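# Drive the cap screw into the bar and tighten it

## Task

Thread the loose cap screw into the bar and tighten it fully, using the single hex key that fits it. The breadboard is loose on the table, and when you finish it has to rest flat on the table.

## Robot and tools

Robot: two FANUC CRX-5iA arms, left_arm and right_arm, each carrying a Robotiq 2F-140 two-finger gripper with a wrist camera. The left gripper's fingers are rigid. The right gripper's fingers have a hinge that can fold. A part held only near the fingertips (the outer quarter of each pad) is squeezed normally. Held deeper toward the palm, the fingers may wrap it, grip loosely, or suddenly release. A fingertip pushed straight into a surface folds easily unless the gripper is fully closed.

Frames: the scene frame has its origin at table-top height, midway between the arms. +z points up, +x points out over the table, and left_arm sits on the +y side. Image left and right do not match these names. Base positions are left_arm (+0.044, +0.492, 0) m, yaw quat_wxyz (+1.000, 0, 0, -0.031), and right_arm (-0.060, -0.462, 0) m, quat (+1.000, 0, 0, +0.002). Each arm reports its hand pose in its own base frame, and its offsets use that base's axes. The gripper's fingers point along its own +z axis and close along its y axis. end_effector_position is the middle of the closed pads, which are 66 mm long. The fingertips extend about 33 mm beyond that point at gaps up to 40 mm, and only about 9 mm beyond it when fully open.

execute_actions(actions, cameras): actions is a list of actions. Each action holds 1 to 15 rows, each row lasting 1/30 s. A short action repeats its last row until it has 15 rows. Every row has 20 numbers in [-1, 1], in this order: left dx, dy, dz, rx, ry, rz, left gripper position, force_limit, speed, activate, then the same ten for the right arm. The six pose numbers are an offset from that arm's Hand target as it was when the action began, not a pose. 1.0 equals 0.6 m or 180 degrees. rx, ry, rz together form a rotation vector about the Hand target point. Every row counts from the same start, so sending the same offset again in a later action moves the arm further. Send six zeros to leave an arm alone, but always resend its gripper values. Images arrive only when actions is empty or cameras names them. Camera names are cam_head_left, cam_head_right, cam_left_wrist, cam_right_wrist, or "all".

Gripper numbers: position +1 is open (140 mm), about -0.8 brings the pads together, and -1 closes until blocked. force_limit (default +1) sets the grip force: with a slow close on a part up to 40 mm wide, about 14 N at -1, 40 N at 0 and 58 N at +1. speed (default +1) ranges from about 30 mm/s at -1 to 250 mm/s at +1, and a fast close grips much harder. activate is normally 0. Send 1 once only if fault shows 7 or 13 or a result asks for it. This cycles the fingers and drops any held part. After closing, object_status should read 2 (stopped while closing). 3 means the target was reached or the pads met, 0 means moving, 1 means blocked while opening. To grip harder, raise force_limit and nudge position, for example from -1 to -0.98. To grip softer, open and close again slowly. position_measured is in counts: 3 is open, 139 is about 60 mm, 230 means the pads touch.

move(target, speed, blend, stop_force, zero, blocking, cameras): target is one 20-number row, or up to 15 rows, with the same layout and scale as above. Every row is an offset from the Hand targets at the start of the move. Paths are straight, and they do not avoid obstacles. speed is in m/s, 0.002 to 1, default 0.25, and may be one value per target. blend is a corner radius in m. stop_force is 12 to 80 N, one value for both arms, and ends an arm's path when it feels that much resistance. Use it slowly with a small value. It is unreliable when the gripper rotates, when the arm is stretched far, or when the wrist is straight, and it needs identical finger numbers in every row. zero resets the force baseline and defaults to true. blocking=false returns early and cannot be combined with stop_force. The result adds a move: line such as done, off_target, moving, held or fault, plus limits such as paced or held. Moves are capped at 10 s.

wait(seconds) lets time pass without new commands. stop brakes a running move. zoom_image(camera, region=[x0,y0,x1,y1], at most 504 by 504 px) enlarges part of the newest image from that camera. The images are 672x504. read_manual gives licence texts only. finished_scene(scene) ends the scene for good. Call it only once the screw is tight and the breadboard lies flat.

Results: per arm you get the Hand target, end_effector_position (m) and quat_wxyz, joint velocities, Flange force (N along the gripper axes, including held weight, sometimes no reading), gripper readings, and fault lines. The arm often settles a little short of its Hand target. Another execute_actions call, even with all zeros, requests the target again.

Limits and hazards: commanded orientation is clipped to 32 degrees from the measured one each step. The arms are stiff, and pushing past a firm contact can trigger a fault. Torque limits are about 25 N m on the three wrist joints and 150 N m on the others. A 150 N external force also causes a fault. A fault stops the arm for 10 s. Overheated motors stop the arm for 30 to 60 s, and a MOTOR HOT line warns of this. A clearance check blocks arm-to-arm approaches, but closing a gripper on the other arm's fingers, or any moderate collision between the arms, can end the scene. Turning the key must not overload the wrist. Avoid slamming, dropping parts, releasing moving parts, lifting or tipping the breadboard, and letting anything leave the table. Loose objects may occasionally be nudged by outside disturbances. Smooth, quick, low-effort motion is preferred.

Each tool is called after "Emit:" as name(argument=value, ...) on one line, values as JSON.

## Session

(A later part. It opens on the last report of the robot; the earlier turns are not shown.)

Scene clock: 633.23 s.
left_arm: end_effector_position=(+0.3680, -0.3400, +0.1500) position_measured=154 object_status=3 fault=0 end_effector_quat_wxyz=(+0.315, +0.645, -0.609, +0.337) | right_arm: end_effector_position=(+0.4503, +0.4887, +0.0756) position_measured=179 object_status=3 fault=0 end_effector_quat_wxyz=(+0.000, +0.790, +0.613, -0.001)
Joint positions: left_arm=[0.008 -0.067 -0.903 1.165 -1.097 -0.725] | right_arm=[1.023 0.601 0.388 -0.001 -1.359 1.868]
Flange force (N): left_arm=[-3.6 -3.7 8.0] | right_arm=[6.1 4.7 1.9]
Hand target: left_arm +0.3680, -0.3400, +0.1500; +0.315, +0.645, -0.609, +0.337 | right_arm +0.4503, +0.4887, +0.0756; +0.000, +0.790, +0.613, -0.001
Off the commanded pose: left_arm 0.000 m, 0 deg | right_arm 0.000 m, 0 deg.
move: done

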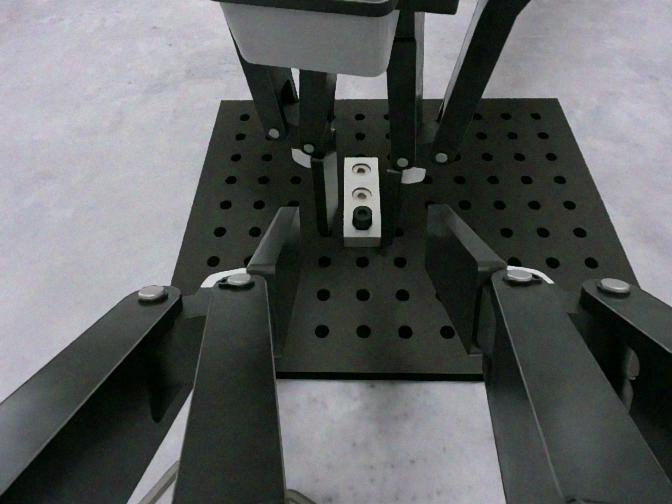

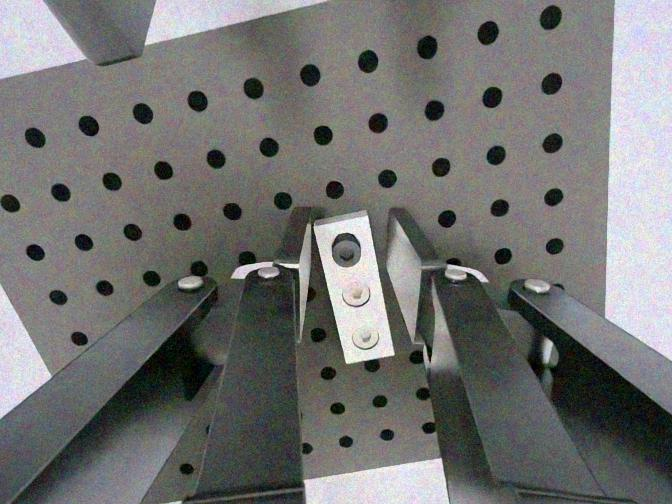

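Emit:
move(target=[[0,0,0,0,0,0,-0.2,1,0,0, -0.0037,-0.0085,0,0,0,0,-0.4,0,-1,0],[0,0,0,0,0,0,-0.2,1,0,0, -0.0037,-0.0085,0,0,0,0.567,-0.4,0,-1,0]], speed=[0.04, 0.6], cameras=["cam_left_wrist", "cam_right_wrist"])

Emit:
zoom_image(camera="cam_right_wrist", region=[290, 170, 390, 270])

Emit:
zoom_image(camera="cam_left_wrist", region=[322, 150, 412, 250])

Scene clock: 662.53 s.
left_arm: end_effector_position=(+0.3680, -0.3400, +0.1500) position_measured=154 object_status=3 fault=0 end_effector_quat_wxyz=(+0.315, +0.645, -0.609, +0.337) | right_arm: end_effector_position=(+0.4481, +0.4836, +0.0756) position_measured=179 object_status=3 fault=0 end_effector_quat_wxyz=(+0.000, +0.021, +1.000, -0.001)
Joint positions: left_arm=[0.008 -0.067 -0.903 1.165 -1.097 -0.725] | right_arm=[1.023 0.587 0.365 0.001 -1.35 3.648]
Flange force (N): left_arm=[-3.8 -3.2 8.6] | right_arm=[-6.5 6.1 1.7]
Hand target: left_arm +0.3680, -0.3400, +0.1500; +0.315, +0.645, -0.609, +0.337 | right_arm +0.4481, +0.4836, +0.0756; +0.000, +0.021, +1.000, -0.001
Off the commanded pose: left_arm 0.000 m, 0 deg | right_arm 0.000 m, 0 deg.
move: done

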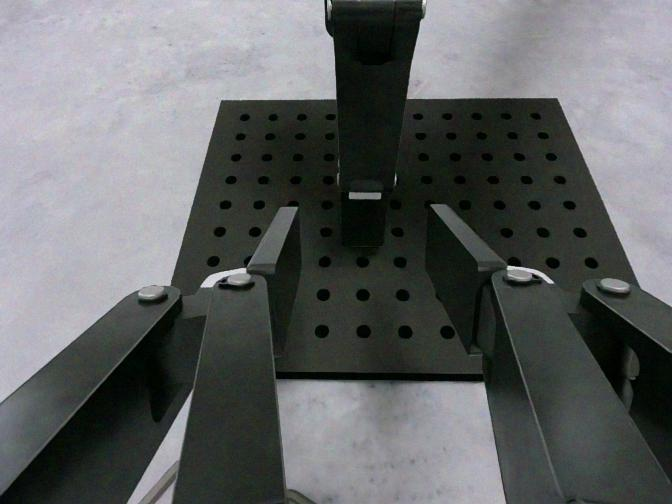

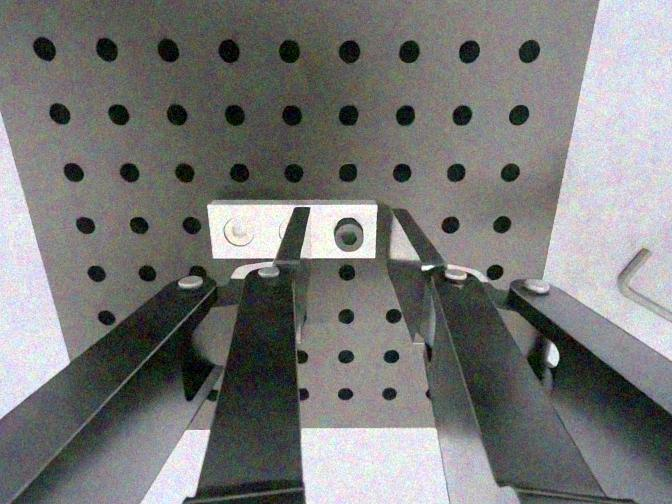

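Scaled by 5.040 from the camera's image (finer frame: 960x720).

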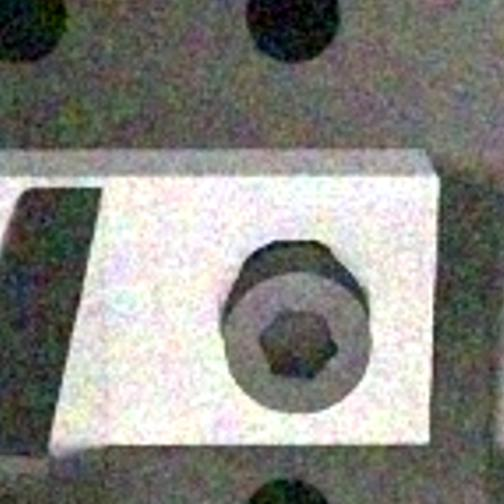

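Scaled by 5.040 from the camera's image (finer frame: 960x720).

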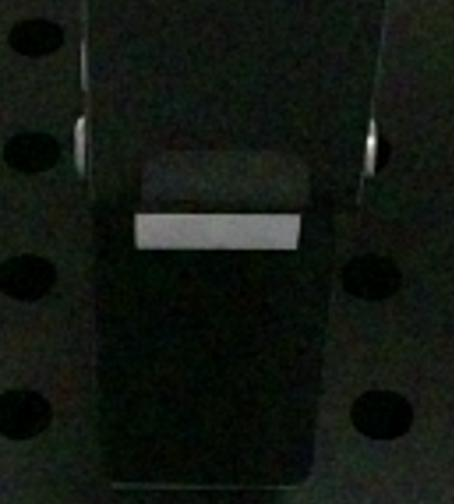

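Emit:
move(target=[[0,0,0,0,0,0,-0.2,1,0,0, -0.002,0.0003,-0.0015,0,0,0,-0.4,0,-1,0],[0,0,0,0,0,0,-0.2,1,0,0, -0.002,0.0003,-0.0015,0,0,0,-1,0,-1,0]], speed=0.03, cameras=["cam_right_wrist"])

Emit:
zoom_image(camera="cam_right_wrist", region=[290, 170, 390, 270])

Emit:
move(target=[[0,0,0,0,0,0,-0.2,1,0,0, 0,0,-0.001,0,0,-0.389,-1,0,-1,0],[0,0,0,0,0,0,-0.2,1,0,0, 0,0,-0.001,0,0,-0.789,-1,0,-1,0]], speed=0.4, blend=[0.03, 0], cameras=["cam_right_wrist", "cam_left_wrist"])

Emit:
zoom_image(camera="cam_left_wrist", region=[322, 150, 412, 250])

Scene clock: 675.57 s.
left_arm: end_effector_position=(+0.3680, -0.3400, +0.1500) position_measured=154 object_status=3 fault=0 end_effector_quat_wxyz=(+0.315, +0.645, -0.609, +0.337) | right_arm: end_effector_position=(+0.4469, +0.4837, +0.0747) position_measured=214 object_status=0 fault=0 end_effector_quat_wxyz=(+0.000, +0.021, +1.000, -0.001)
Joint positions: left_arm=[0.008 -0.067 -0.903 1.165 -1.097 -0.725] | right_arm=[1.024 0.585 0.361 0.001 -1.347 3.647]
Flange force (N): left_arm=[-3.5 -3.3 8.5] | right_arm=[-6.9 6.7 -2.5]
Hand target: left_arm +0.3680, -0.3400, +0.1500; +0.315, +0.645, -0.609, +0.337 | right_arm +0.4469, +0.4837, +0.0747; +0.000, +0.021, +1.000, -0.001
Off the commanded pose: left_arm 0.000 m, 0 deg | right_arm 0.000 m, 0 deg.
move: done

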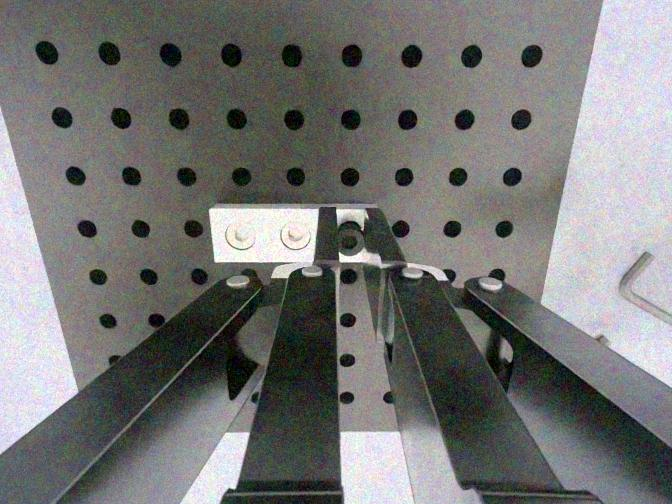

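Scaled by 5.040 from the camera's image (finer frame: 960x720).

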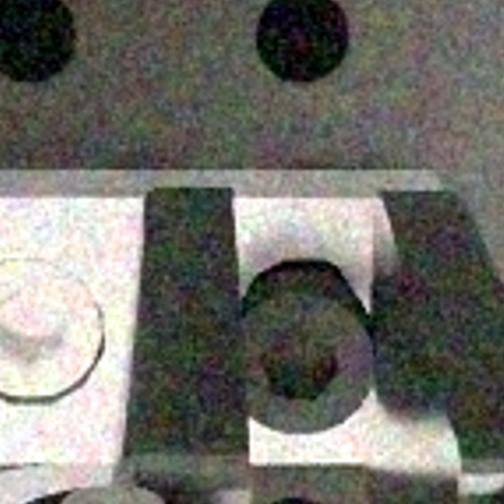

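Scene clock: 679.80 s.
left_arm: end_effector_position=(+0.3680, -0.3400, +0.1500) position_measured=154 object_status=3 fault=0 end_effector_quat_wxyz=(+0.315, +0.645, -0.609, +0.337) | right_arm: end_effector_position=(+0.4469, +0.4837, +0.0741) position_measured=214 object_status=2 fault=0 end_effector_quat_wxyz=(+0.000, +0.952, +0.306, -0.001)
Joint positions: left_arm=[0.008 -0.067 -0.903 1.165 -1.097 -0.725] | right_arm=[1.023 0.586 0.361 -0.001 -1.346 1.17]
Flange force (N): left_arm=[-3.5 -3.3 8.8] | right_arm=[15.7 9.1 -11.0]
Hand target: left_arm +0.3680, -0.3400, +0.1500; +0.315, +0.645, -0.609, +0.337 | right_arm +0.4469, +0.4837, +0.0741; +0.000, +0.952, +0.306, -0.001
Off the commanded pose: left_arm 0.000 m, 0 deg | right_arm 0.000 m, 0 deg.
move: done; blend cut to 0 m at target 1
Images, in order (width x height): cam_left_wrist 672x504, cam_right_wrist 672x504.

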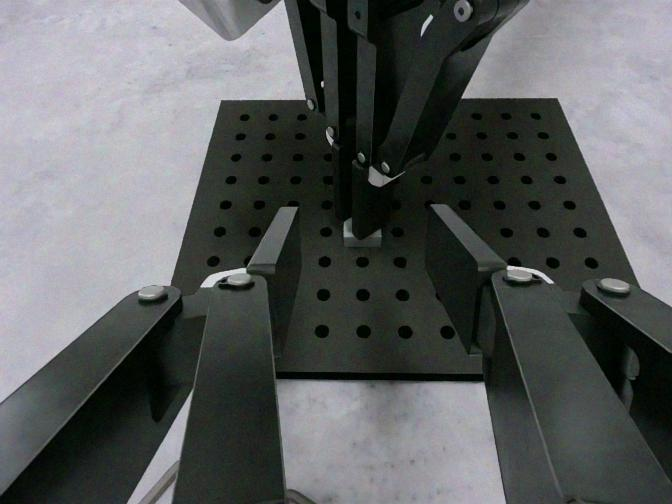

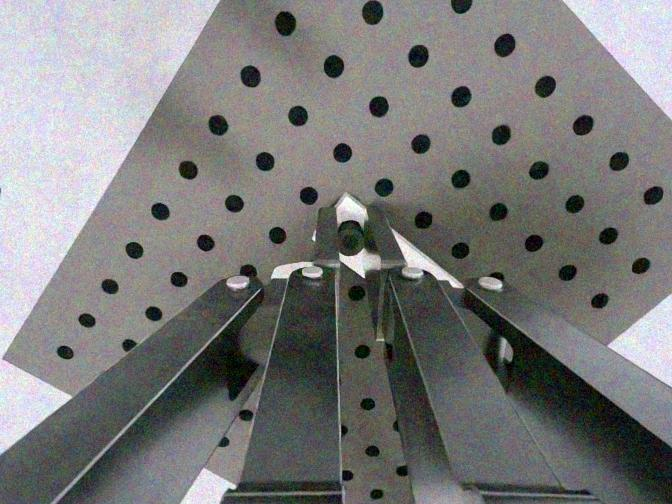

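Scaled by 5.040 from the camera's image (finer frame: 960x720).

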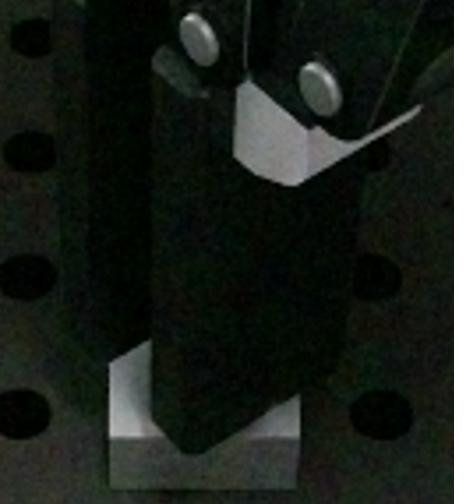

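Emit:
zoom_image(camera="cam_right_wrist", region=[320, 200, 380, 260])

Emit:
move(target=[[0,0,0,0,0,0,-0.2,1,0,0, 0.001,-0.0003,-0.0008,0,0,-0.5,-1,0,-1,0],[0,0,0,0,0,0,-0.2,1,0,0, 0.001,-0.0003,-0.0015,0,0,1.0,-1,0,-1,0],[0,0,0,0,0,0,-0.2,1,0,0, 0.001,-0.0003,-0.002,0,0,0.5,-1,0,-1,0]], speed=0.5, blend=[0.03, 0.03, 0], cameras=["cam_right_wrist", "cam_left_wrist"])

Emit:
zoom_image(camera="cam_right_wrist", region=[320, 200, 380, 260])

Emit:
zoom_image(camera="cam_left_wrist", region=[322, 150, 412, 250])

Scaled by 8.400 from the camera's image (finer frame: 960x720).

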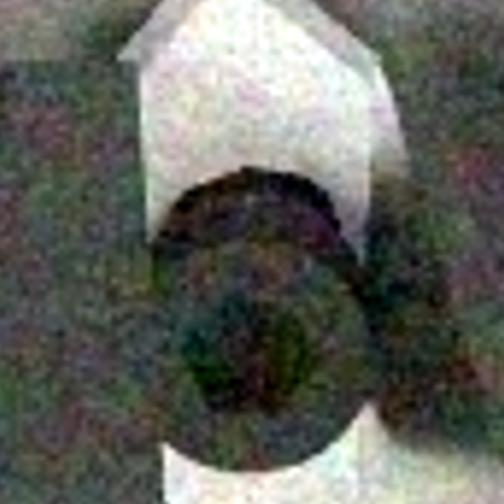

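Scene clock: 691.33 s.
left_arm: end_effector_position=(+0.3680, -0.3400, +0.1500) position_measured=154 object_status=3 fault=0 end_effector_quat_wxyz=(+0.315, +0.645, -0.609, +0.337) | right_arm: end_effector_position=(+0.4475, +0.4836, +0.0729) position_measured=214 object_status=2 fault=0 end_effector_quat_wxyz=(+0.000, +0.457, +0.890, -0.001)
Joint positions: left_arm=[0.008 -0.067 -0.903 1.165 -1.097 -0.725] | right_arm=[1.023 0.588 0.361 0 -1.345 -3.543]
Flange force (N): left_arm=[-3.7 -3.3 8.4] | right_arm=[15.1 6.7 -34.4]
Hand target: left_arm +0.3680, -0.3400, +0.1500; +0.315, +0.645, -0.609, +0.337 | right_arm +0.4475, +0.4836, +0.0729; +0.000, +0.457, +0.890, -0.001
Off the commanded pose: left_arm 0.000 m, 0 deg | right_arm 0.000 m, 0 deg.
move: done
Images, in order (width x height): cam_left_wrist 672x504, cam_right_wrist 672x504.

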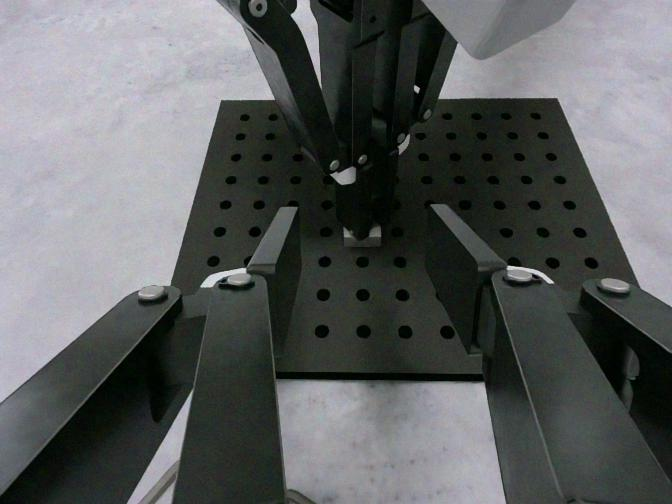

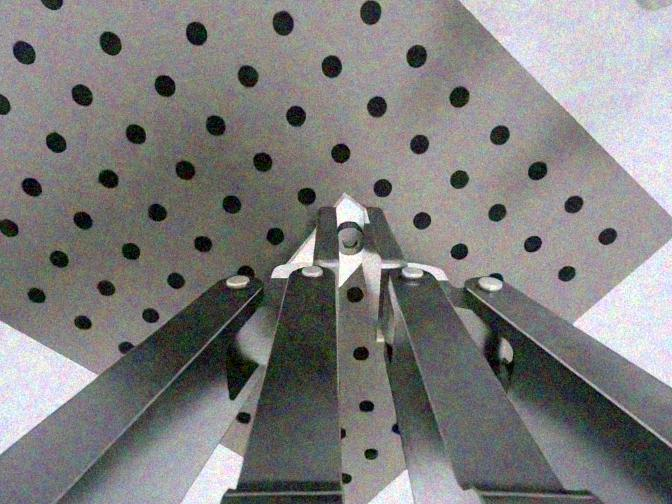

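Scaled by 8.400 from the camera's image (finer frame: 960x720).

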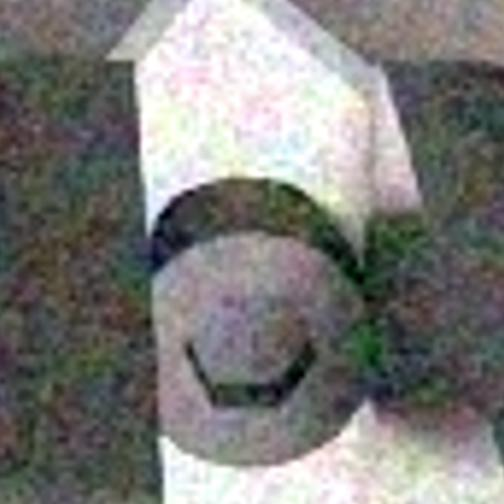

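Scaled by 5.040 from the camera's image (finer frame: 960x720).

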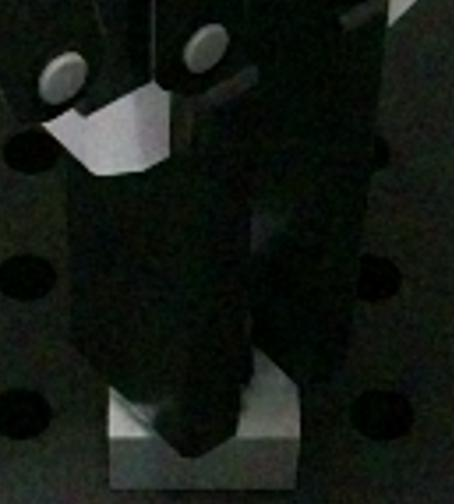

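Emit:
move(target=[[0,0,0,0,0,0,-0.2,1,0,0, 0,0,0.0006,0,0,0,-0.4,0,-1,0],[0,0,0,0,0,0,-0.2,1,0,0, 0,0,0.0015,0,0,0.5,-0.4,0,-1,0]], speed=[0.02, 0.5], cameras=["cam_right_wrist", "cam_left_wrist"])

Emit:
zoom_image(camera="cam_left_wrist", region=[340, 175, 394, 235])

Emit:
zoom_image(camera="cam_right_wrist", region=[320, 200, 380, 260])

Scene clock: 699.77 s.
left_arm: end_effector_position=(+0.3680, -0.3400, +0.1500) position_measured=154 object_status=3 fault=0 end_effector_quat_wxyz=(+0.315, +0.645, -0.609, +0.337) | right_arm: end_effector_position=(+0.4475, +0.4836, +0.0738) position_measured=179 object_status=3 fault=0 end_effector_quat_wxyz=(+0.001, -0.306, +0.952, +0.000)
Joint positions: left_arm=[0.008 -0.067 -0.903 1.165 -1.097 -0.725] | right_arm=[1.023 0.586 0.359 0.001 -1.344 -1.973]
Flange force (N): left_arm=[-3.7 -3.1 8.4] | right_arm=[-8.3 0.2 1.7]
Hand target: left_arm +0.3680, -0.3400, +0.1500; +0.315, +0.645, -0.609, +0.337 | right_arm +0.4475, +0.4836, +0.0738; +0.001, -0.306, +0.952, +0.000
Off the commanded pose: left_arm 0.000 m, 0 deg | right_arm 0.000 m, 0 deg.
move: done
Images, in order (width x height): cam_left_wrist 672x504, cam_right_wrist 672x504.

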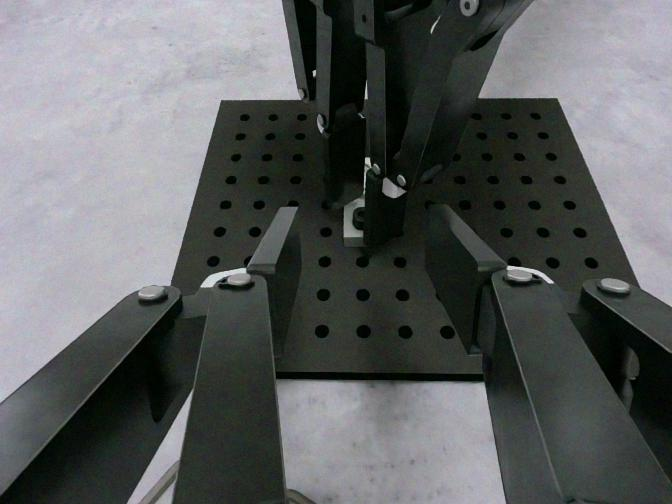

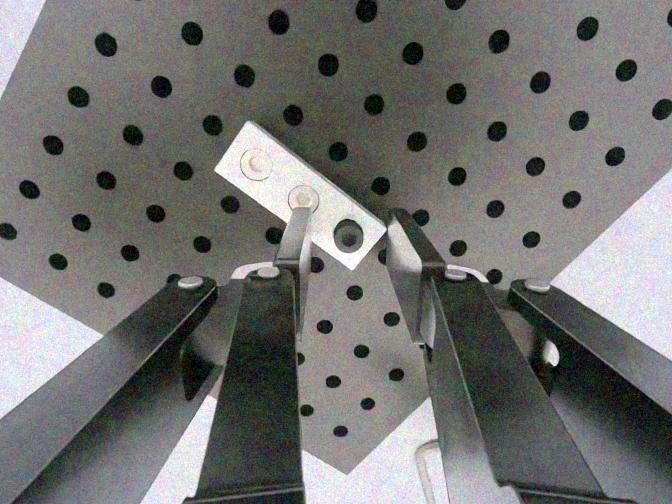

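Scaled by 8.400 from the camera's image (finer frame: 960x720).

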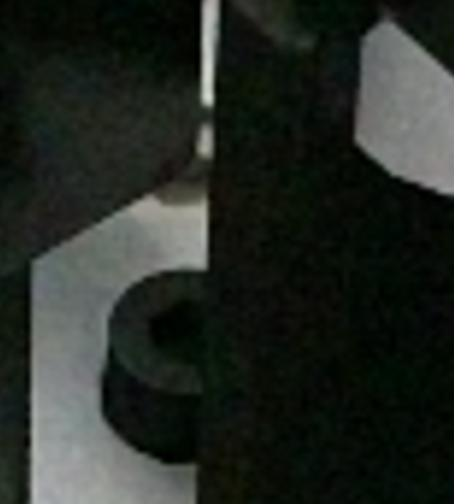

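Scaled by 8.400 from the camera's image (finer frame: 960x720).

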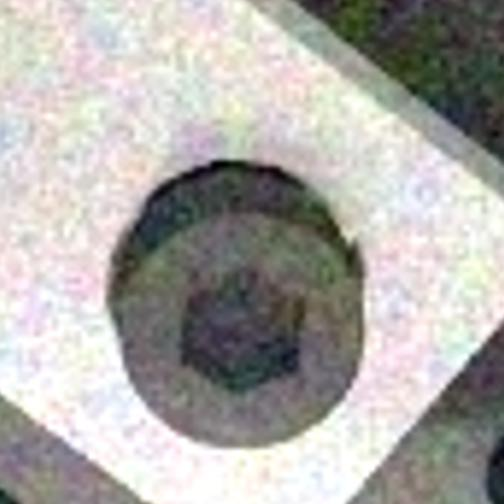

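Emit:
move(target=[[0,0,0,0,0,0,-0.2,1,0,0, 0,0,0,0,0,0.6,-0.4,0,-1,0],[0,0,0,0,0,0,-0.2,1,0,0, 0,0,0,0,0,-0.8,-0.4,0,-1,0],[0,0,0,0,0,0,-0.2,1,0,0, 0.0005,-0.0003,0,0,0,-0.2111,-0.4,0,-1,0],[0,0,0,0,0,0,-0.2,1,0,0, 0.0005,-0.0003,0,0,0,-0.2111,-1,0,-1,0]], speed=0.8, blend=[0.03,0.03,0,0], cameras=["cam_right_wrist"])

Emit:
move(target=[[0,0,0,0,0,0,-0.2,1,0,0, 0,0,-0.0008,0,0,-0.778,-1,0,-1,0],[0,0,0,0,0,0,-0.2,1,0,0, 0,0,-0.0016,0,0,0.444,-1,0,-1,0],[0,0,0,0,0,0,-0.2,1,0,0, 0,0,-0.0024,0,0,-0.289,-1,0,-1,0]], speed=0.6, blend=[0.03,0.03,0], cameras=["cam_right_wrist"])

Scene clock: 724.70 s.
left_arm: end_effector_position=(+0.3680, -0.3400, +0.1500) position_measured=154 object_status=3 fault=0 end_effector_quat_wxyz=(+0.315, +0.645, -0.609, +0.337) | right_arm: end_effector_position=(+0.4478, +0.4834, +0.0738) position_measured=214 object_status=0 fault=0 end_effector_quat_wxyz=(+0.000, +0.021, +1.000, -0.001)
Joint positions: left_arm=[0.008 -0.067 -0.903 1.165 -1.097 -0.725] | right_arm=[1.023 0.587 0.361 0.001 -1.346 3.648]
Flange force (N): left_arm=[-3.5 -3.4 8.9] | right_arm=[-7.0 1.2 -3.6]
Hand target: left_arm +0.3680, -0.3400, +0.1500; +0.315, +0.645, -0.609, +0.337 | right_arm +0.4478, +0.4834, +0.0738; +0.000, +0.021, +1.000, -0.001
Off the commanded pose: left_arm 0.000 m, 0 deg | right_arm 0.000 m, 0 deg.
move: done

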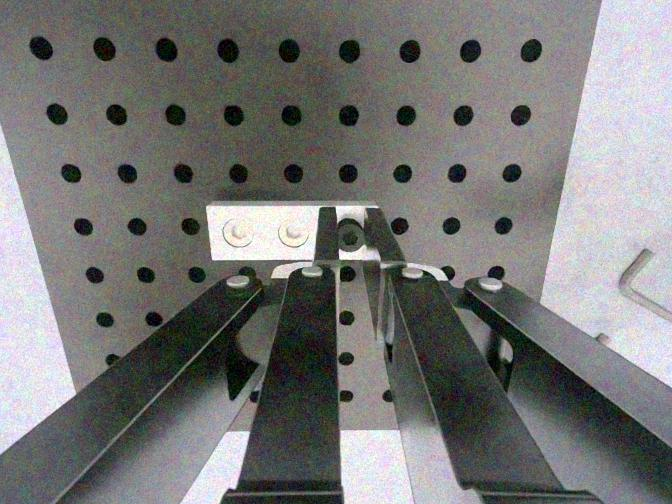

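Scene clock: 732.00 s.
left_arm: end_effector_position=(+0.3680, -0.3400, +0.1500) position_measured=154 object_status=3 fault=0 end_effector_quat_wxyz=(+0.315, +0.645, -0.609, +0.337) | right_arm: end_effector_position=(+0.4478, +0.4834, +0.0724) position_measured=214 object_status=2 fault=0 end_effector_quat_wxyz=(+0.000, +0.457, +0.889, -0.001)
Joint positions: left_arm=[0.008 -0.067 -0.903 1.165 -1.097 -0.725] | right_arm=[1.022 0.588 0.36 0 -1.344 -3.542]
Flange force (N): left_arm=[-3.6 -3.6 8.5] | right_arm=[-2.0 11.9 -3.2]
Hand target: left_arm +0.3680, -0.3400, +0.1500; +0.315, +0.645, -0.609, +0.337 | right_arm +0.4478, +0.4834, +0.0724; +0.000, +0.457, +0.889, -0.001
Off the commanded pose: left_arm 0.000 m, 0 deg | right_arm 0.000 m, 0 deg.
move: done; blend cut to 0 m at target 1

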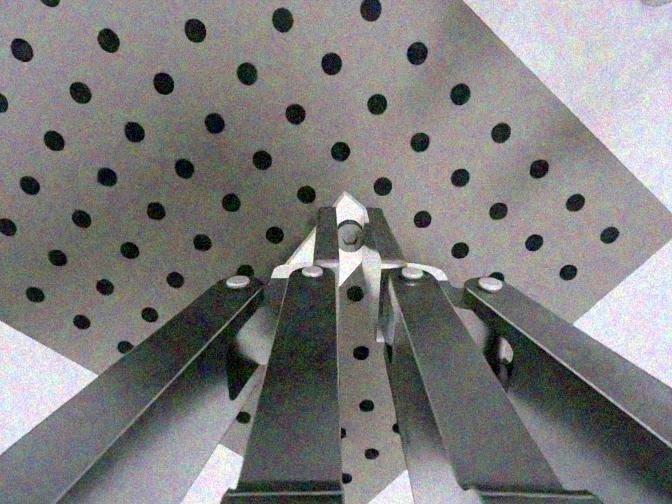

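Emit:
move(target=[[0,0,0,0,0,0,-0.2,1,0,0, 0,0,0,0,0,0,-0.4,0,-0.5,0],[0,0,0,0,0,0,-0.2,1,0,0, -0.0007,-0.0002,0.0015,0,0,0.778,-0.4,0,-0.5,0],[0,0,0,0,0,0,-0.2,1,0,0, -0.0007,-0.0002,0.0015,0,0,-0.444,-0.4,0,-0.5,0],[0,0,0,0,0,0,-0.2,1,0,0, -0.0007,-0.0002,0.0015,0,0,0.289,-0.4,0,-0.5,0],[0,0,0,0,0,0,-0.2,1,0,0, -0.0007,-0.0002,0.0015,0,0,0.289,-1,0,-1,0]], speed=0.9, blend=[0,0.03,0.03,0,0])

Emit:
move(target=[[0,0,0,0,0,0,-0.2,1,0,0, 0,0,-0.0008,0,0,-0.778,-1,0,-1,0],[0,0,0,0,0,0,-0.2,1,0,0, 0,0,-0.0016,0,0,0.444,-1,0,-1,0],[0,0,0,0,0,0,-0.2,1,0,0, 0,0,-0.0024,0,0,-0.289,-1,0,-1,0]], speed=0.7, blend=[0.03,0.03,0], cameras=["cam_right_wrist"])

Emit:
move(target=[[0,0,0,0,0,0,-0.2,1,0,0, 0,0,0,0,0,0,-0.4,0,-0.5,0],[0,0,0,0,0,0,-0.2,1,0,0, 0,0,0.0019,0,0,0.778,-0.4,0,-0.5,0],[0,0,0,0,0,0,-0.2,1,0,0, 0,0,0.0019,0,0,-0.444,-0.4,0,-0.5,0],[0,0,0,0,0,0,-0.2,1,0,0, 0,0,0.0019,0,0,0.289,-0.4,0,-0.5,0],[0,0,0,0,0,0,-0.2,1,0,0, 0,0,0.0019,0,0,0.289,-1,0,-1,0]], speed=0.9, blend=[0,0.03,0.03,0,0], cameras=["cam_right_wrist"])

Emit:
move(target=[[0,0,0,0,0,0,-0.2,1,0,0, 0,0,-0.0008,0,0,-0.778,-1,0,-1,0],[0,0,0,0,0,0,-0.2,1,0,0, 0,0,-0.0016,0,0,0.444,-1,0,-1,0],[0,0,0,0,0,0,-0.2,1,0,0, 0,0,-0.0024,0,0,-0.289,-1,0,-1,0]], speed=0.7, blend=[0.03,0.03,0], cameras=["cam_right_wrist", "cam_left_wrist"])

Emit:
zoom_image(camera="cam_right_wrist", region=[320, 200, 380, 260])

Emit:
zoom_image(camera="cam_left_wrist", region=[322, 150, 412, 250])

Scene clock: 752.50 s.
left_arm: end_effector_position=(+0.3680, -0.3400, +0.1500) position_measured=154 object_status=3 fault=0 end_effector_quat_wxyz=(+0.315, +0.645, -0.609, +0.337) | right_arm: end_effector_position=(+0.4474, +0.4832, +0.0733) position_measured=214 object_status=0 fault=0 end_effector_quat_wxyz=(+0.000, +0.021, +1.000, -0.001)
Joint positions: left_arm=[0.008 -0.067 -0.903 1.165 -1.097 -0.725] | right_arm=[1.023 0.586 0.359 0.001 -1.344 3.647]
Flange force (N): left_arm=[-3.4 -3.9 8.3] | right_arm=[-7.1 1.8 -3.8]
Hand target: left_arm +0.3680, -0.3400, +0.1500; +0.315, +0.645, -0.609, +0.337 | right_arm +0.4474, +0.4833, +0.0733; +0.000, +0.021, +1.000, -0.001
Off the commanded pose: left_arm 0.000 m, 0 deg | right_arm 0.000 m, 0 deg.
move: done

Scene clock: 759.00 s.
left_arm: end_effector_position=(+0.3680, -0.3400, +0.1500) position_measured=154 object_status=3 fault=0 end_effector_quat_wxyz=(+0.315, +0.645, -0.609, +0.337) | right_arm: end_effector_position=(+0.4474, +0.4833, +0.0718) position_measured=214 object_status=2 fault=0 end_effector_quat_wxyz=(+0.000, +0.457, +0.889, -0.001)
Joint positions: left_arm=[0.008 -0.067 -0.903 1.165 -1.097 -0.725] | right_arm=[1.023 0.588 0.358 0 -1.342 -3.543]
Flange force (N): left_arm=[-3.5 -3.5 8.3] | right_arm=[-0.9 13.4 -13.2]
Hand target: left_arm +0.3680, -0.3400, +0.1500; +0.315, +0.645, -0.609, +0.337 | right_arm +0.4474, +0.4833, +0.0718; +0.000, +0.457, +0.889, -0.001
Off the commanded pose: left_arm 0.000 m, 0 deg | right_arm 0.000 m, 0 deg.
move: done; blend cut to 0 m at target 1

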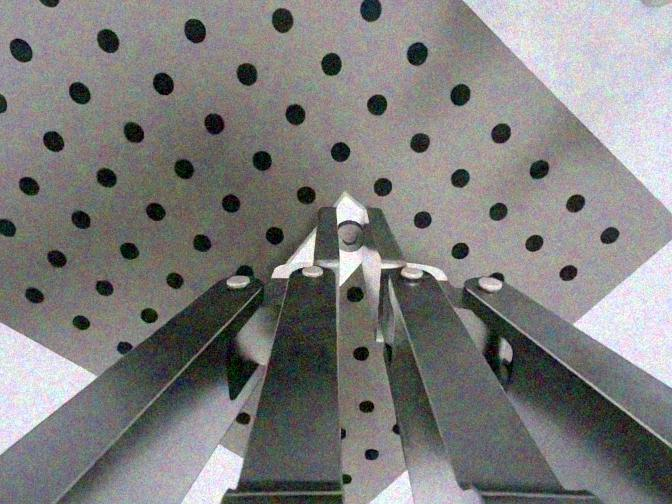

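Scene clock: 765.73 s.
left_arm: end_effector_position=(+0.3680, -0.3400, +0.1500) position_measured=154 object_status=3 fault=0 end_effector_quat_wxyz=(+0.315, +0.645, -0.609, +0.337) | right_arm: end_effector_position=(+0.4474, +0.4832, +0.0730) position_measured=215 object_status=0 fault=0 end_effector_quat_wxyz=(+0.000, +0.021, +1.000, -0.001)
Joint positions: left_arm=[0.008 -0.067 -0.903 1.165 -1.097 -0.725] | right_arm=[1.023 0.586 0.358 0.001 -1.343 3.647]
Flange force (N): left_arm=[-3.8 -3.2 8.0] | right_arm=[-8.4 3.7 -4.6]
Hand target: left_arm +0.3680, -0.3400, +0.1500; +0.315, +0.645, -0.609, +0.337 | right_arm +0.4474, +0.4833, +0.0730; +0.000, +0.021, +1.000, -0.001
Off the commanded pose: left_arm 0.000 m, 0 deg | right_arm 0.000 m, 0 deg.
move: done

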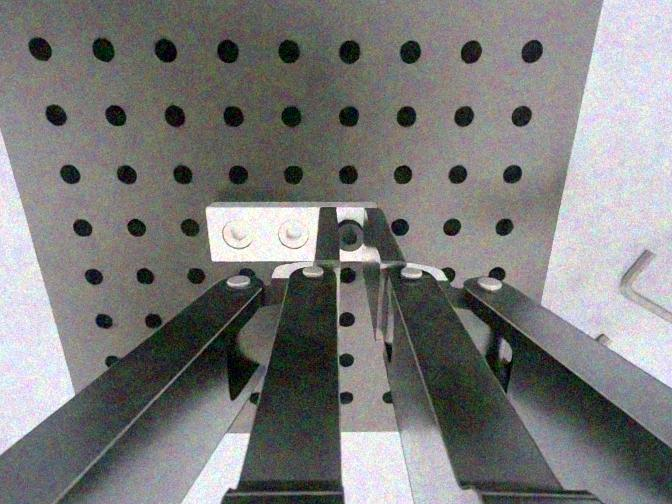

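Scene clock: 772.23 s.
left_arm: end_effector_position=(+0.3680, -0.3400, +0.1500) position_measured=154 object_status=3 fault=0 end_effector_quat_wxyz=(+0.315, +0.645, -0.609, +0.337) | right_arm: end_effector_position=(+0.4474, +0.4833, +0.0715) position_measured=215 object_status=2 fault=0 end_effector_quat_wxyz=(+0.000, +0.457, +0.889, -0.001)
Joint positions: left_arm=[0.008 -0.067 -0.903 1.165 -1.097 -0.725] | right_arm=[1.023 0.588 0.358 0 -1.342 -3.543]
Flange force (N): left_arm=[-3.5 -3.2 8.7] | right_arm=[2.2 11.0 -7.1]
Hand target: left_arm +0.3680, -0.3400, +0.1500; +0.315, +0.645, -0.609, +0.337 | right_arm +0.4474, +0.4833, +0.0715; +0.000, +0.457, +0.889, -0.001
Off the commanded pose: left_arm 0.000 m, 0 deg | right_arm 0.000 m, 0 deg.
move: done; blend cut to 0 m at target 1
Images, in order (width x height): cam_left_wrist 672x504, cam_right_wrist 672x504.

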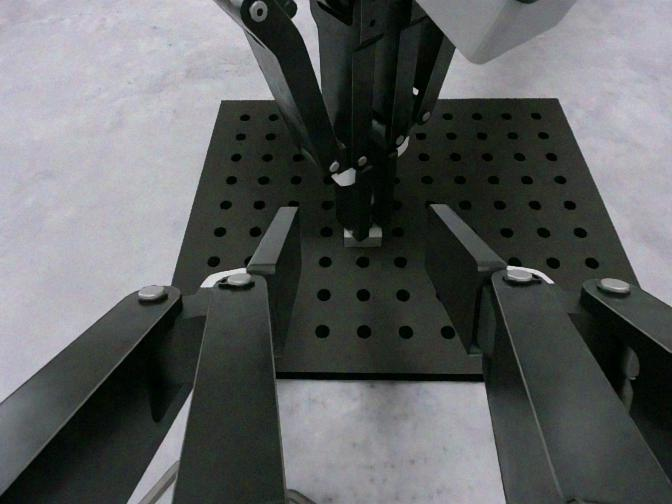

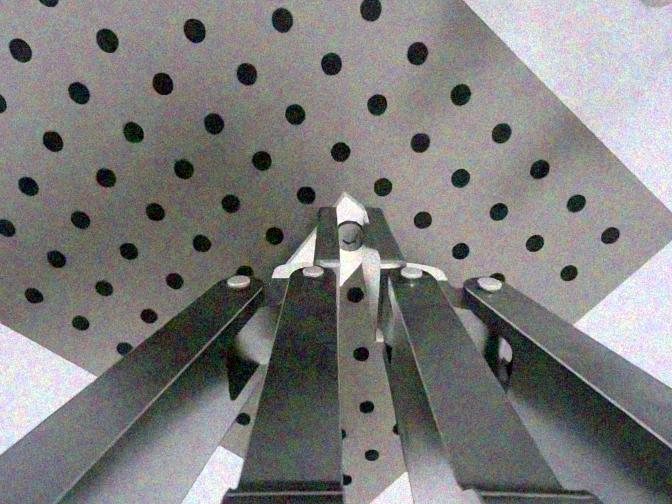

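Scaled by 8.400 from the camera's image (finer frame: 960x720).

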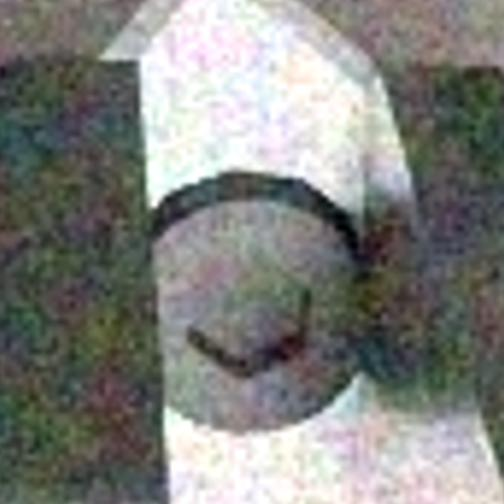

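Scaled by 5.040 from the camera's image (finer frame: 960x720).

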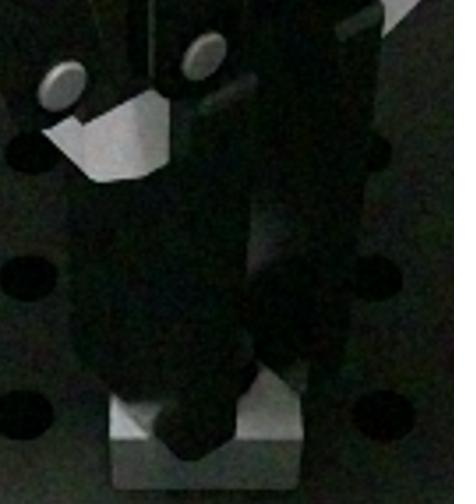

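Emit:
move(target=[[0,0,0,0,0,0,-0.2,1,0,0, 0,0,0,0,0,0,-0.4,0,-0.5,0],[0,0,0,0,0,0,-0.2,1,0,0, -0.0003,0,0.0019,0,0,0.778,-0.4,0,-0.5,0],[0,0,0,0,0,0,-0.2,1,0,0, -0.0003,0,0.0019,0,0,-0.444,-0.4,0,-0.5,0],[0,0,0,0,0,0,-0.2,1,0,0, -0.0003,0,0.0019,0,0,0.289,-0.4,0,-0.5,0],[0,0,0,0,0,0,-0.2,1,0,0, -0.0003,0,0.0019,0,0,0.289,-1,0,-1,0]], speed=0.9, blend=[0,0.03,0.03,0,0])

Emit:
move(target=[[0,0,0,0,0,0,-0.2,1,0,0, 0,0,-0.0008,0,0,-0.778,-1,0,-1,0],[0,0,0,0,0,0,-0.2,1,0,0, 0,0,-0.0016,0,0,0.444,-1,0,-1,0],[0,0,0,0,0,0,-0.2,1,0,0, 0,0,-0.0024,0,0,-0.289,-1,0,-1,0]], speed=0.7, blend=[0.03,0.03,0], cameras=["cam_right_wrist"])

Emit:
move(target=[[0,0,0,0,0,0,-0.2,1,0,0, 0,0,0,0,0,0,-0.4,0,-0.5,0],[0,0,0,0,0,0,-0.2,1,0,0, 0,0,0.002,0,0,0.778,-0.4,0,-0.5,0],[0,0,0,0,0,0,-0.2,1,0,0, 0,0,0.002,0,0,-0.444,-0.4,0,-0.5,0],[0,0,0,0,0,0,-0.2,1,0,0, 0,0,0.002,0,0,0.289,-0.4,0,-0.5,0]], speed=0.9, blend=[0,0.03,0.03,0], cameras=["cam_right_wrist"])

Emit:
zoom_image(camera="cam_right_wrist", region=[310, 200, 390, 280])

Scene clock: 791.73 s.
left_arm: end_effector_position=(+0.3680, -0.3400, +0.1500) position_measured=154 object_status=3 fault=0 end_effector_quat_wxyz=(+0.315, +0.645, -0.609, +0.337) | right_arm: end_effector_position=(+0.4472, +0.4833, +0.0727) position_measured=215 object_status=0 fault=0 end_effector_quat_wxyz=(+0.000, +0.021, +1.000, -0.001)
Joint positions: left_arm=[0.008 -0.067 -0.903 1.165 -1.097 -0.725] | right_arm=[1.024 0.586 0.357 0.001 -1.343 3.647]
Flange force (N): left_arm=[-3.6 -3.7 8.2] | right_arm=[-8.0 2.3 -2.8]
Hand target: left_arm +0.3680, -0.3400, +0.1500; +0.315, +0.645, -0.609, +0.337 | right_arm +0.4472, +0.4833, +0.0727; +0.000, +0.021, +1.000, -0.001
Off the commanded pose: left_arm 0.000 m, 0 deg | right_arm 0.000 m, 0 deg.
move: done

Scene clock: 798.23 s.
left_arm: end_effector_position=(+0.3680, -0.3400, +0.1500) position_measured=154 object_status=3 fault=0 end_effector_quat_wxyz=(+0.315, +0.645, -0.609, +0.337) | right_arm: end_effector_position=(+0.4472, +0.4833, +0.0712) position_measured=215 object_status=2 fault=0 end_effector_quat_wxyz=(+0.000, +0.457, +0.889, -0.001)
Joint positions: left_arm=[0.008 -0.067 -0.903 1.165 -1.097 -0.725] | right_arm=[1.023 0.588 0.357 0 -1.341 -3.543]
Flange force (N): left_arm=[-3.5 -3.5 8.5] | right_arm=[-1.9 11.3 -3.1]
Hand target: left_arm +0.3680, -0.3400, +0.1500; +0.315, +0.645, -0.609, +0.337 | right_arm +0.4472, +0.4833, +0.0712; +0.000, +0.457, +0.889, -0.001
Off the commanded pose: left_arm 0.000 m, 0 deg | right_arm 0.000 m, 0 deg.
move: done; blend cut to 0 m at target 1

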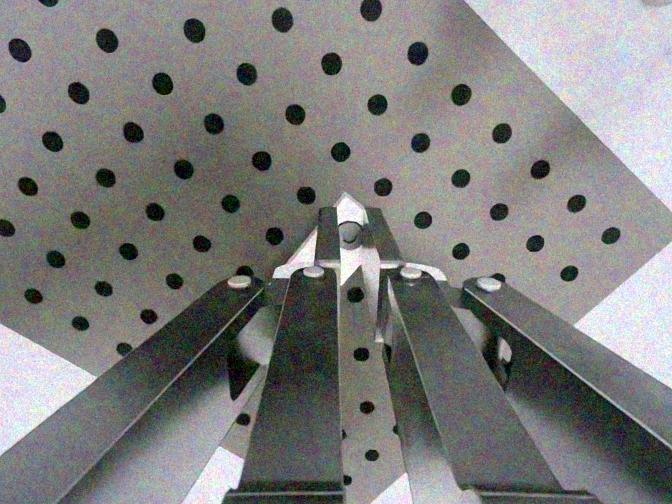

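Scene clock: 803.77 s.
left_arm: end_effector_position=(+0.3680, -0.3400, +0.1500) position_measured=154 object_status=3 fault=0 end_effector_quat_wxyz=(+0.315, +0.645, -0.609, +0.337) | right_arm: end_effector_position=(+0.4472, +0.4833, +0.0724) position_measured=179 object_status=3 fault=0 end_effector_quat_wxyz=(+0.000, +0.021, +1.000, -0.001)
Joint positions: left_arm=[0.008 -0.067 -0.903 1.165 -1.097 -0.725] | right_arm=[1.024 0.586 0.357 0.001 -1.342 3.647]
Flange force (N): left_arm=[-3.7 -3.5 8.4] | right_arm=[-6.0 4.7 2.3]
Hand target: left_arm +0.3680, -0.3400, +0.1500; +0.315, +0.645, -0.609, +0.337 | right_arm +0.4472, +0.4833, +0.0724; +0.000, +0.021, +1.000, -0.001
Off the commanded pose: left_arm 0.000 m, 0 deg | right_arm 0.000 m, 0 deg.
move: done

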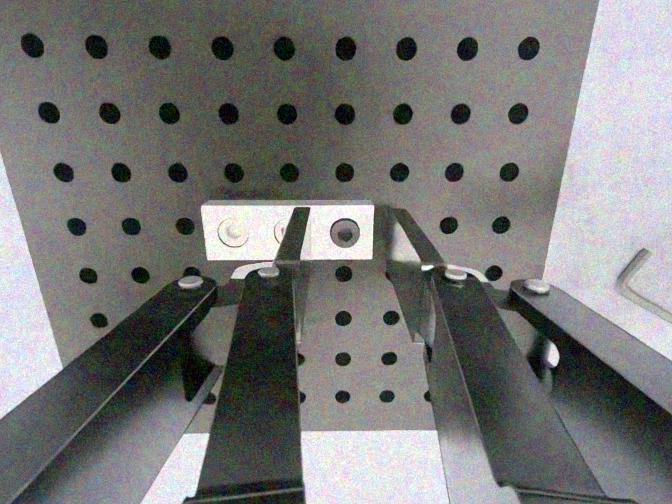

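Scaled by 6.300 from the camera's image (finer frame: 960x720).

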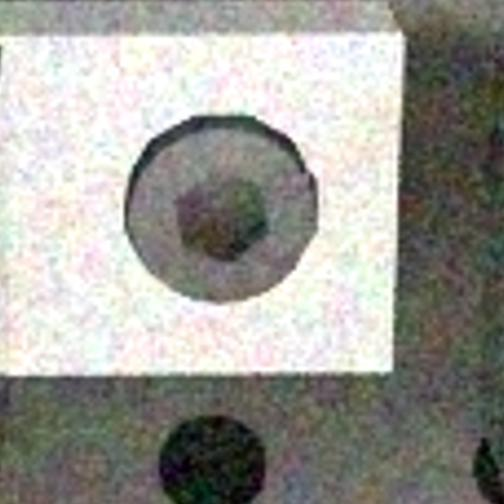

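Emit:
move(target=[[0,0,0,0,0,0,-0.2,1,0,0, -0.0022,-0.0013,0.0003,0,0,0,-0.4,0,-0.5,0],[0,0,0,0,0,0,-0.2,1,0,0, -0.0022,-0.0013,0.0003,0,0,0,-1,0,-1,0]], speed=0.03, cameras=["cam_right_wrist"])

Emit:
move(target=[[0,0,0,0,0,0,-0.2,1,0,0, 0,0,-0.0008,0,0,-0.778,-1,0,-1,0],[0,0,0,0,0,0,-0.2,1,0,0, 0,0,-0.0016,0,0,0.444,-1,0,-1,0],[0,0,0,0,0,0,-0.2,1,0,0, 0,0,-0.0023,0,0,-0.289,-1,0,-1,0]], speed=0.6, blend=[0.03,0.03,0], cameras=["cam_right_wrist"])

Emit:
zoom_image(camera="cam_right_wrist", region=[310, 200, 390, 280])

Scene clock: 816.30 s.
left_arm: end_effector_position=(+0.3680, -0.3400, +0.1500) position_measured=154 object_status=3 fault=0 end_effector_quat_wxyz=(+0.315, +0.645, -0.609, +0.337) | right_arm: end_effector_position=(+0.4459, +0.4825, +0.0726) position_measured=217 object_status=0 fault=0 end_effector_quat_wxyz=(+0.000, +0.021, +1.000, -0.001)
Joint positions: left_arm=[0.008 -0.067 -0.903 1.165 -1.097 -0.725] | right_arm=[1.025 0.582 0.351 0.001 -1.34 3.646]
Flange force (N): left_arm=[-3.4 -3.2 8.9] | right_arm=[-8.4 4.0 -2.8]
Hand target: left_arm +0.3680, -0.3400, +0.1500; +0.315, +0.645, -0.609, +0.337 | right_arm +0.4459, +0.4825, +0.0726; +0.000, +0.021, +1.000, -0.001
Off the commanded pose: left_arm 0.000 m, 0 deg | right_arm 0.000 m, 0 deg.
move: done

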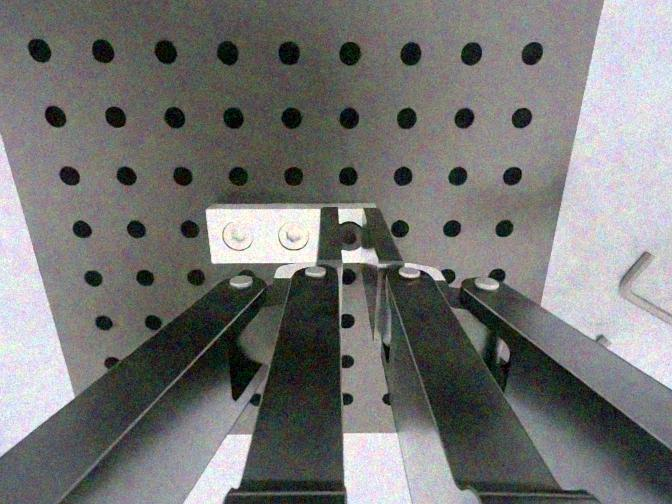

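Scene clock: 823.60 s.
left_arm: end_effector_position=(+0.3680, -0.3400, +0.1500) position_measured=154 object_status=3 fault=0 end_effector_quat_wxyz=(+0.315, +0.645, -0.609, +0.337) | right_arm: end_effector_position=(+0.4459, +0.4825, +0.0712) position_measured=232 object_status=3 fault=0 end_effector_quat_wxyz=(+0.000, +0.457, +0.889, -0.001)
Joint positions: left_arm=[0.008 -0.067 -0.903 1.165 -1.097 -0.725] | right_arm=[1.024 0.584 0.351 0 -1.339 -3.544]
Flange force (N): left_arm=[-3.5 -3.7 8.5] | right_arm=[-3.1 15.1 -28.4]
Hand target: left_arm +0.3680, -0.3400, +0.1500; +0.315, +0.645, -0.609, +0.337 | right_arm +0.4459, +0.4825, +0.0712; +0.000, +0.457, +0.889, -0.001
Off the commanded pose: left_arm 0.000 m, 0 deg | right_arm 0.000 m, 0 deg.
move: done; blend cut to 0 m at target 1

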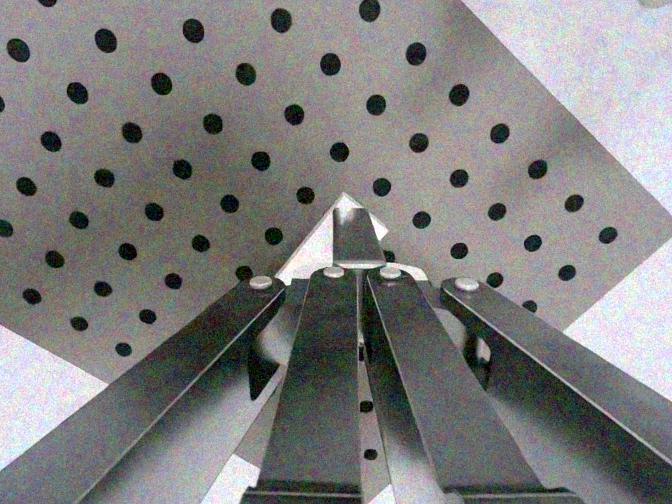

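Scaled by 6.300 from the camera's image (finer frame: 960x720).

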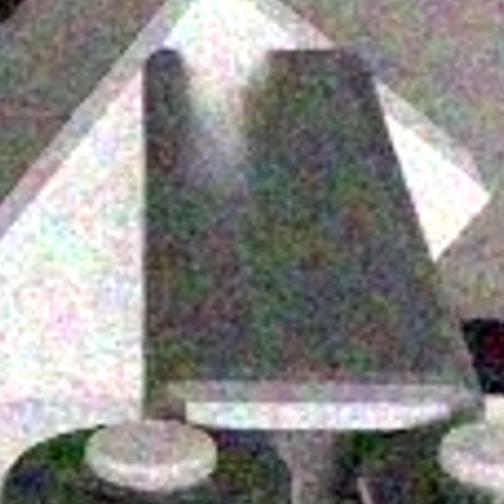

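Emit:
move(target=[[0,0,0,0,0,0,-0.2,1,0,0, 0,0,0.008,0,0,0,-1,0,-1,0],[0.2165,0.1477,-0.05,0.3003,-0.0767,-0.1832,-0.2,1,0,0, -0.0398,0.029,0.25,0,0,0.6,-1,0,-1,0],[0.2165,0.1477,-0.05,0.3003,-0.0767,-0.1832,-0.2,1,0,0, -0.0398,0.029,0.481,0,0,-0.8,-1,0,-1,0],[0.2165,0.1477,-0.05,0.3003,-0.0767,-0.1832,-0.4,1,0,0, -0.0398,0.029,0.481,0,0,-0.3233,-0.4,0,0,0]], speed=[0.05,0.35,0.5,0.6], blend=[0,0.03,0.03,0], cameras=["cam_left_wrist", "cam_right_wrist"])

Scene clock: 858.73 s.
left_arm: end_effector_position=(+0.4979, -0.2514, +0.1200) position_measured=179 object_status=3 fault=0 end_effector_quat_wxyz=(+0.000, -0.481, +0.877, +0.000) | right_arm: end_effector_position=(+0.4220, +0.4999, +0.3598) position_measured=179 object_status=0 fault=0 end_effector_quat_wxyz=(+0.000, +0.832, +0.555, -0.001)
Joint positions: left_arm=[-0.232 0.307 0.074 0 -1.338 -0.335] | right_arm=[1.069 0.747 1.313 -0.001 -2.138 1.678]
Flange force (N): left_arm=[1.0 -5.3 5.5] | right_arm=no reading
Hand target: left_arm +0.4979, -0.2514, +0.1200; +0.000, -0.481, +0.877, +0.000 | right_arm +0.4220, +0.4999, +0.3598; +0.000, +0.832, +0.555, -0.001
Off the commanded pose: left_arm 0.000 m, 0 deg | right_arm 0.000 m, 0 deg.
move: done

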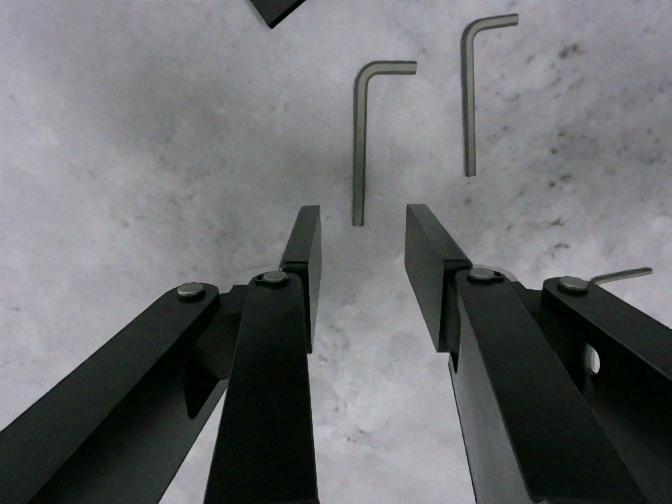

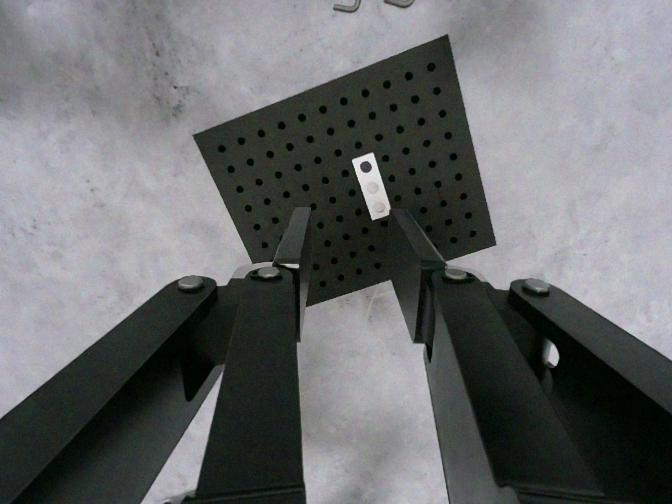

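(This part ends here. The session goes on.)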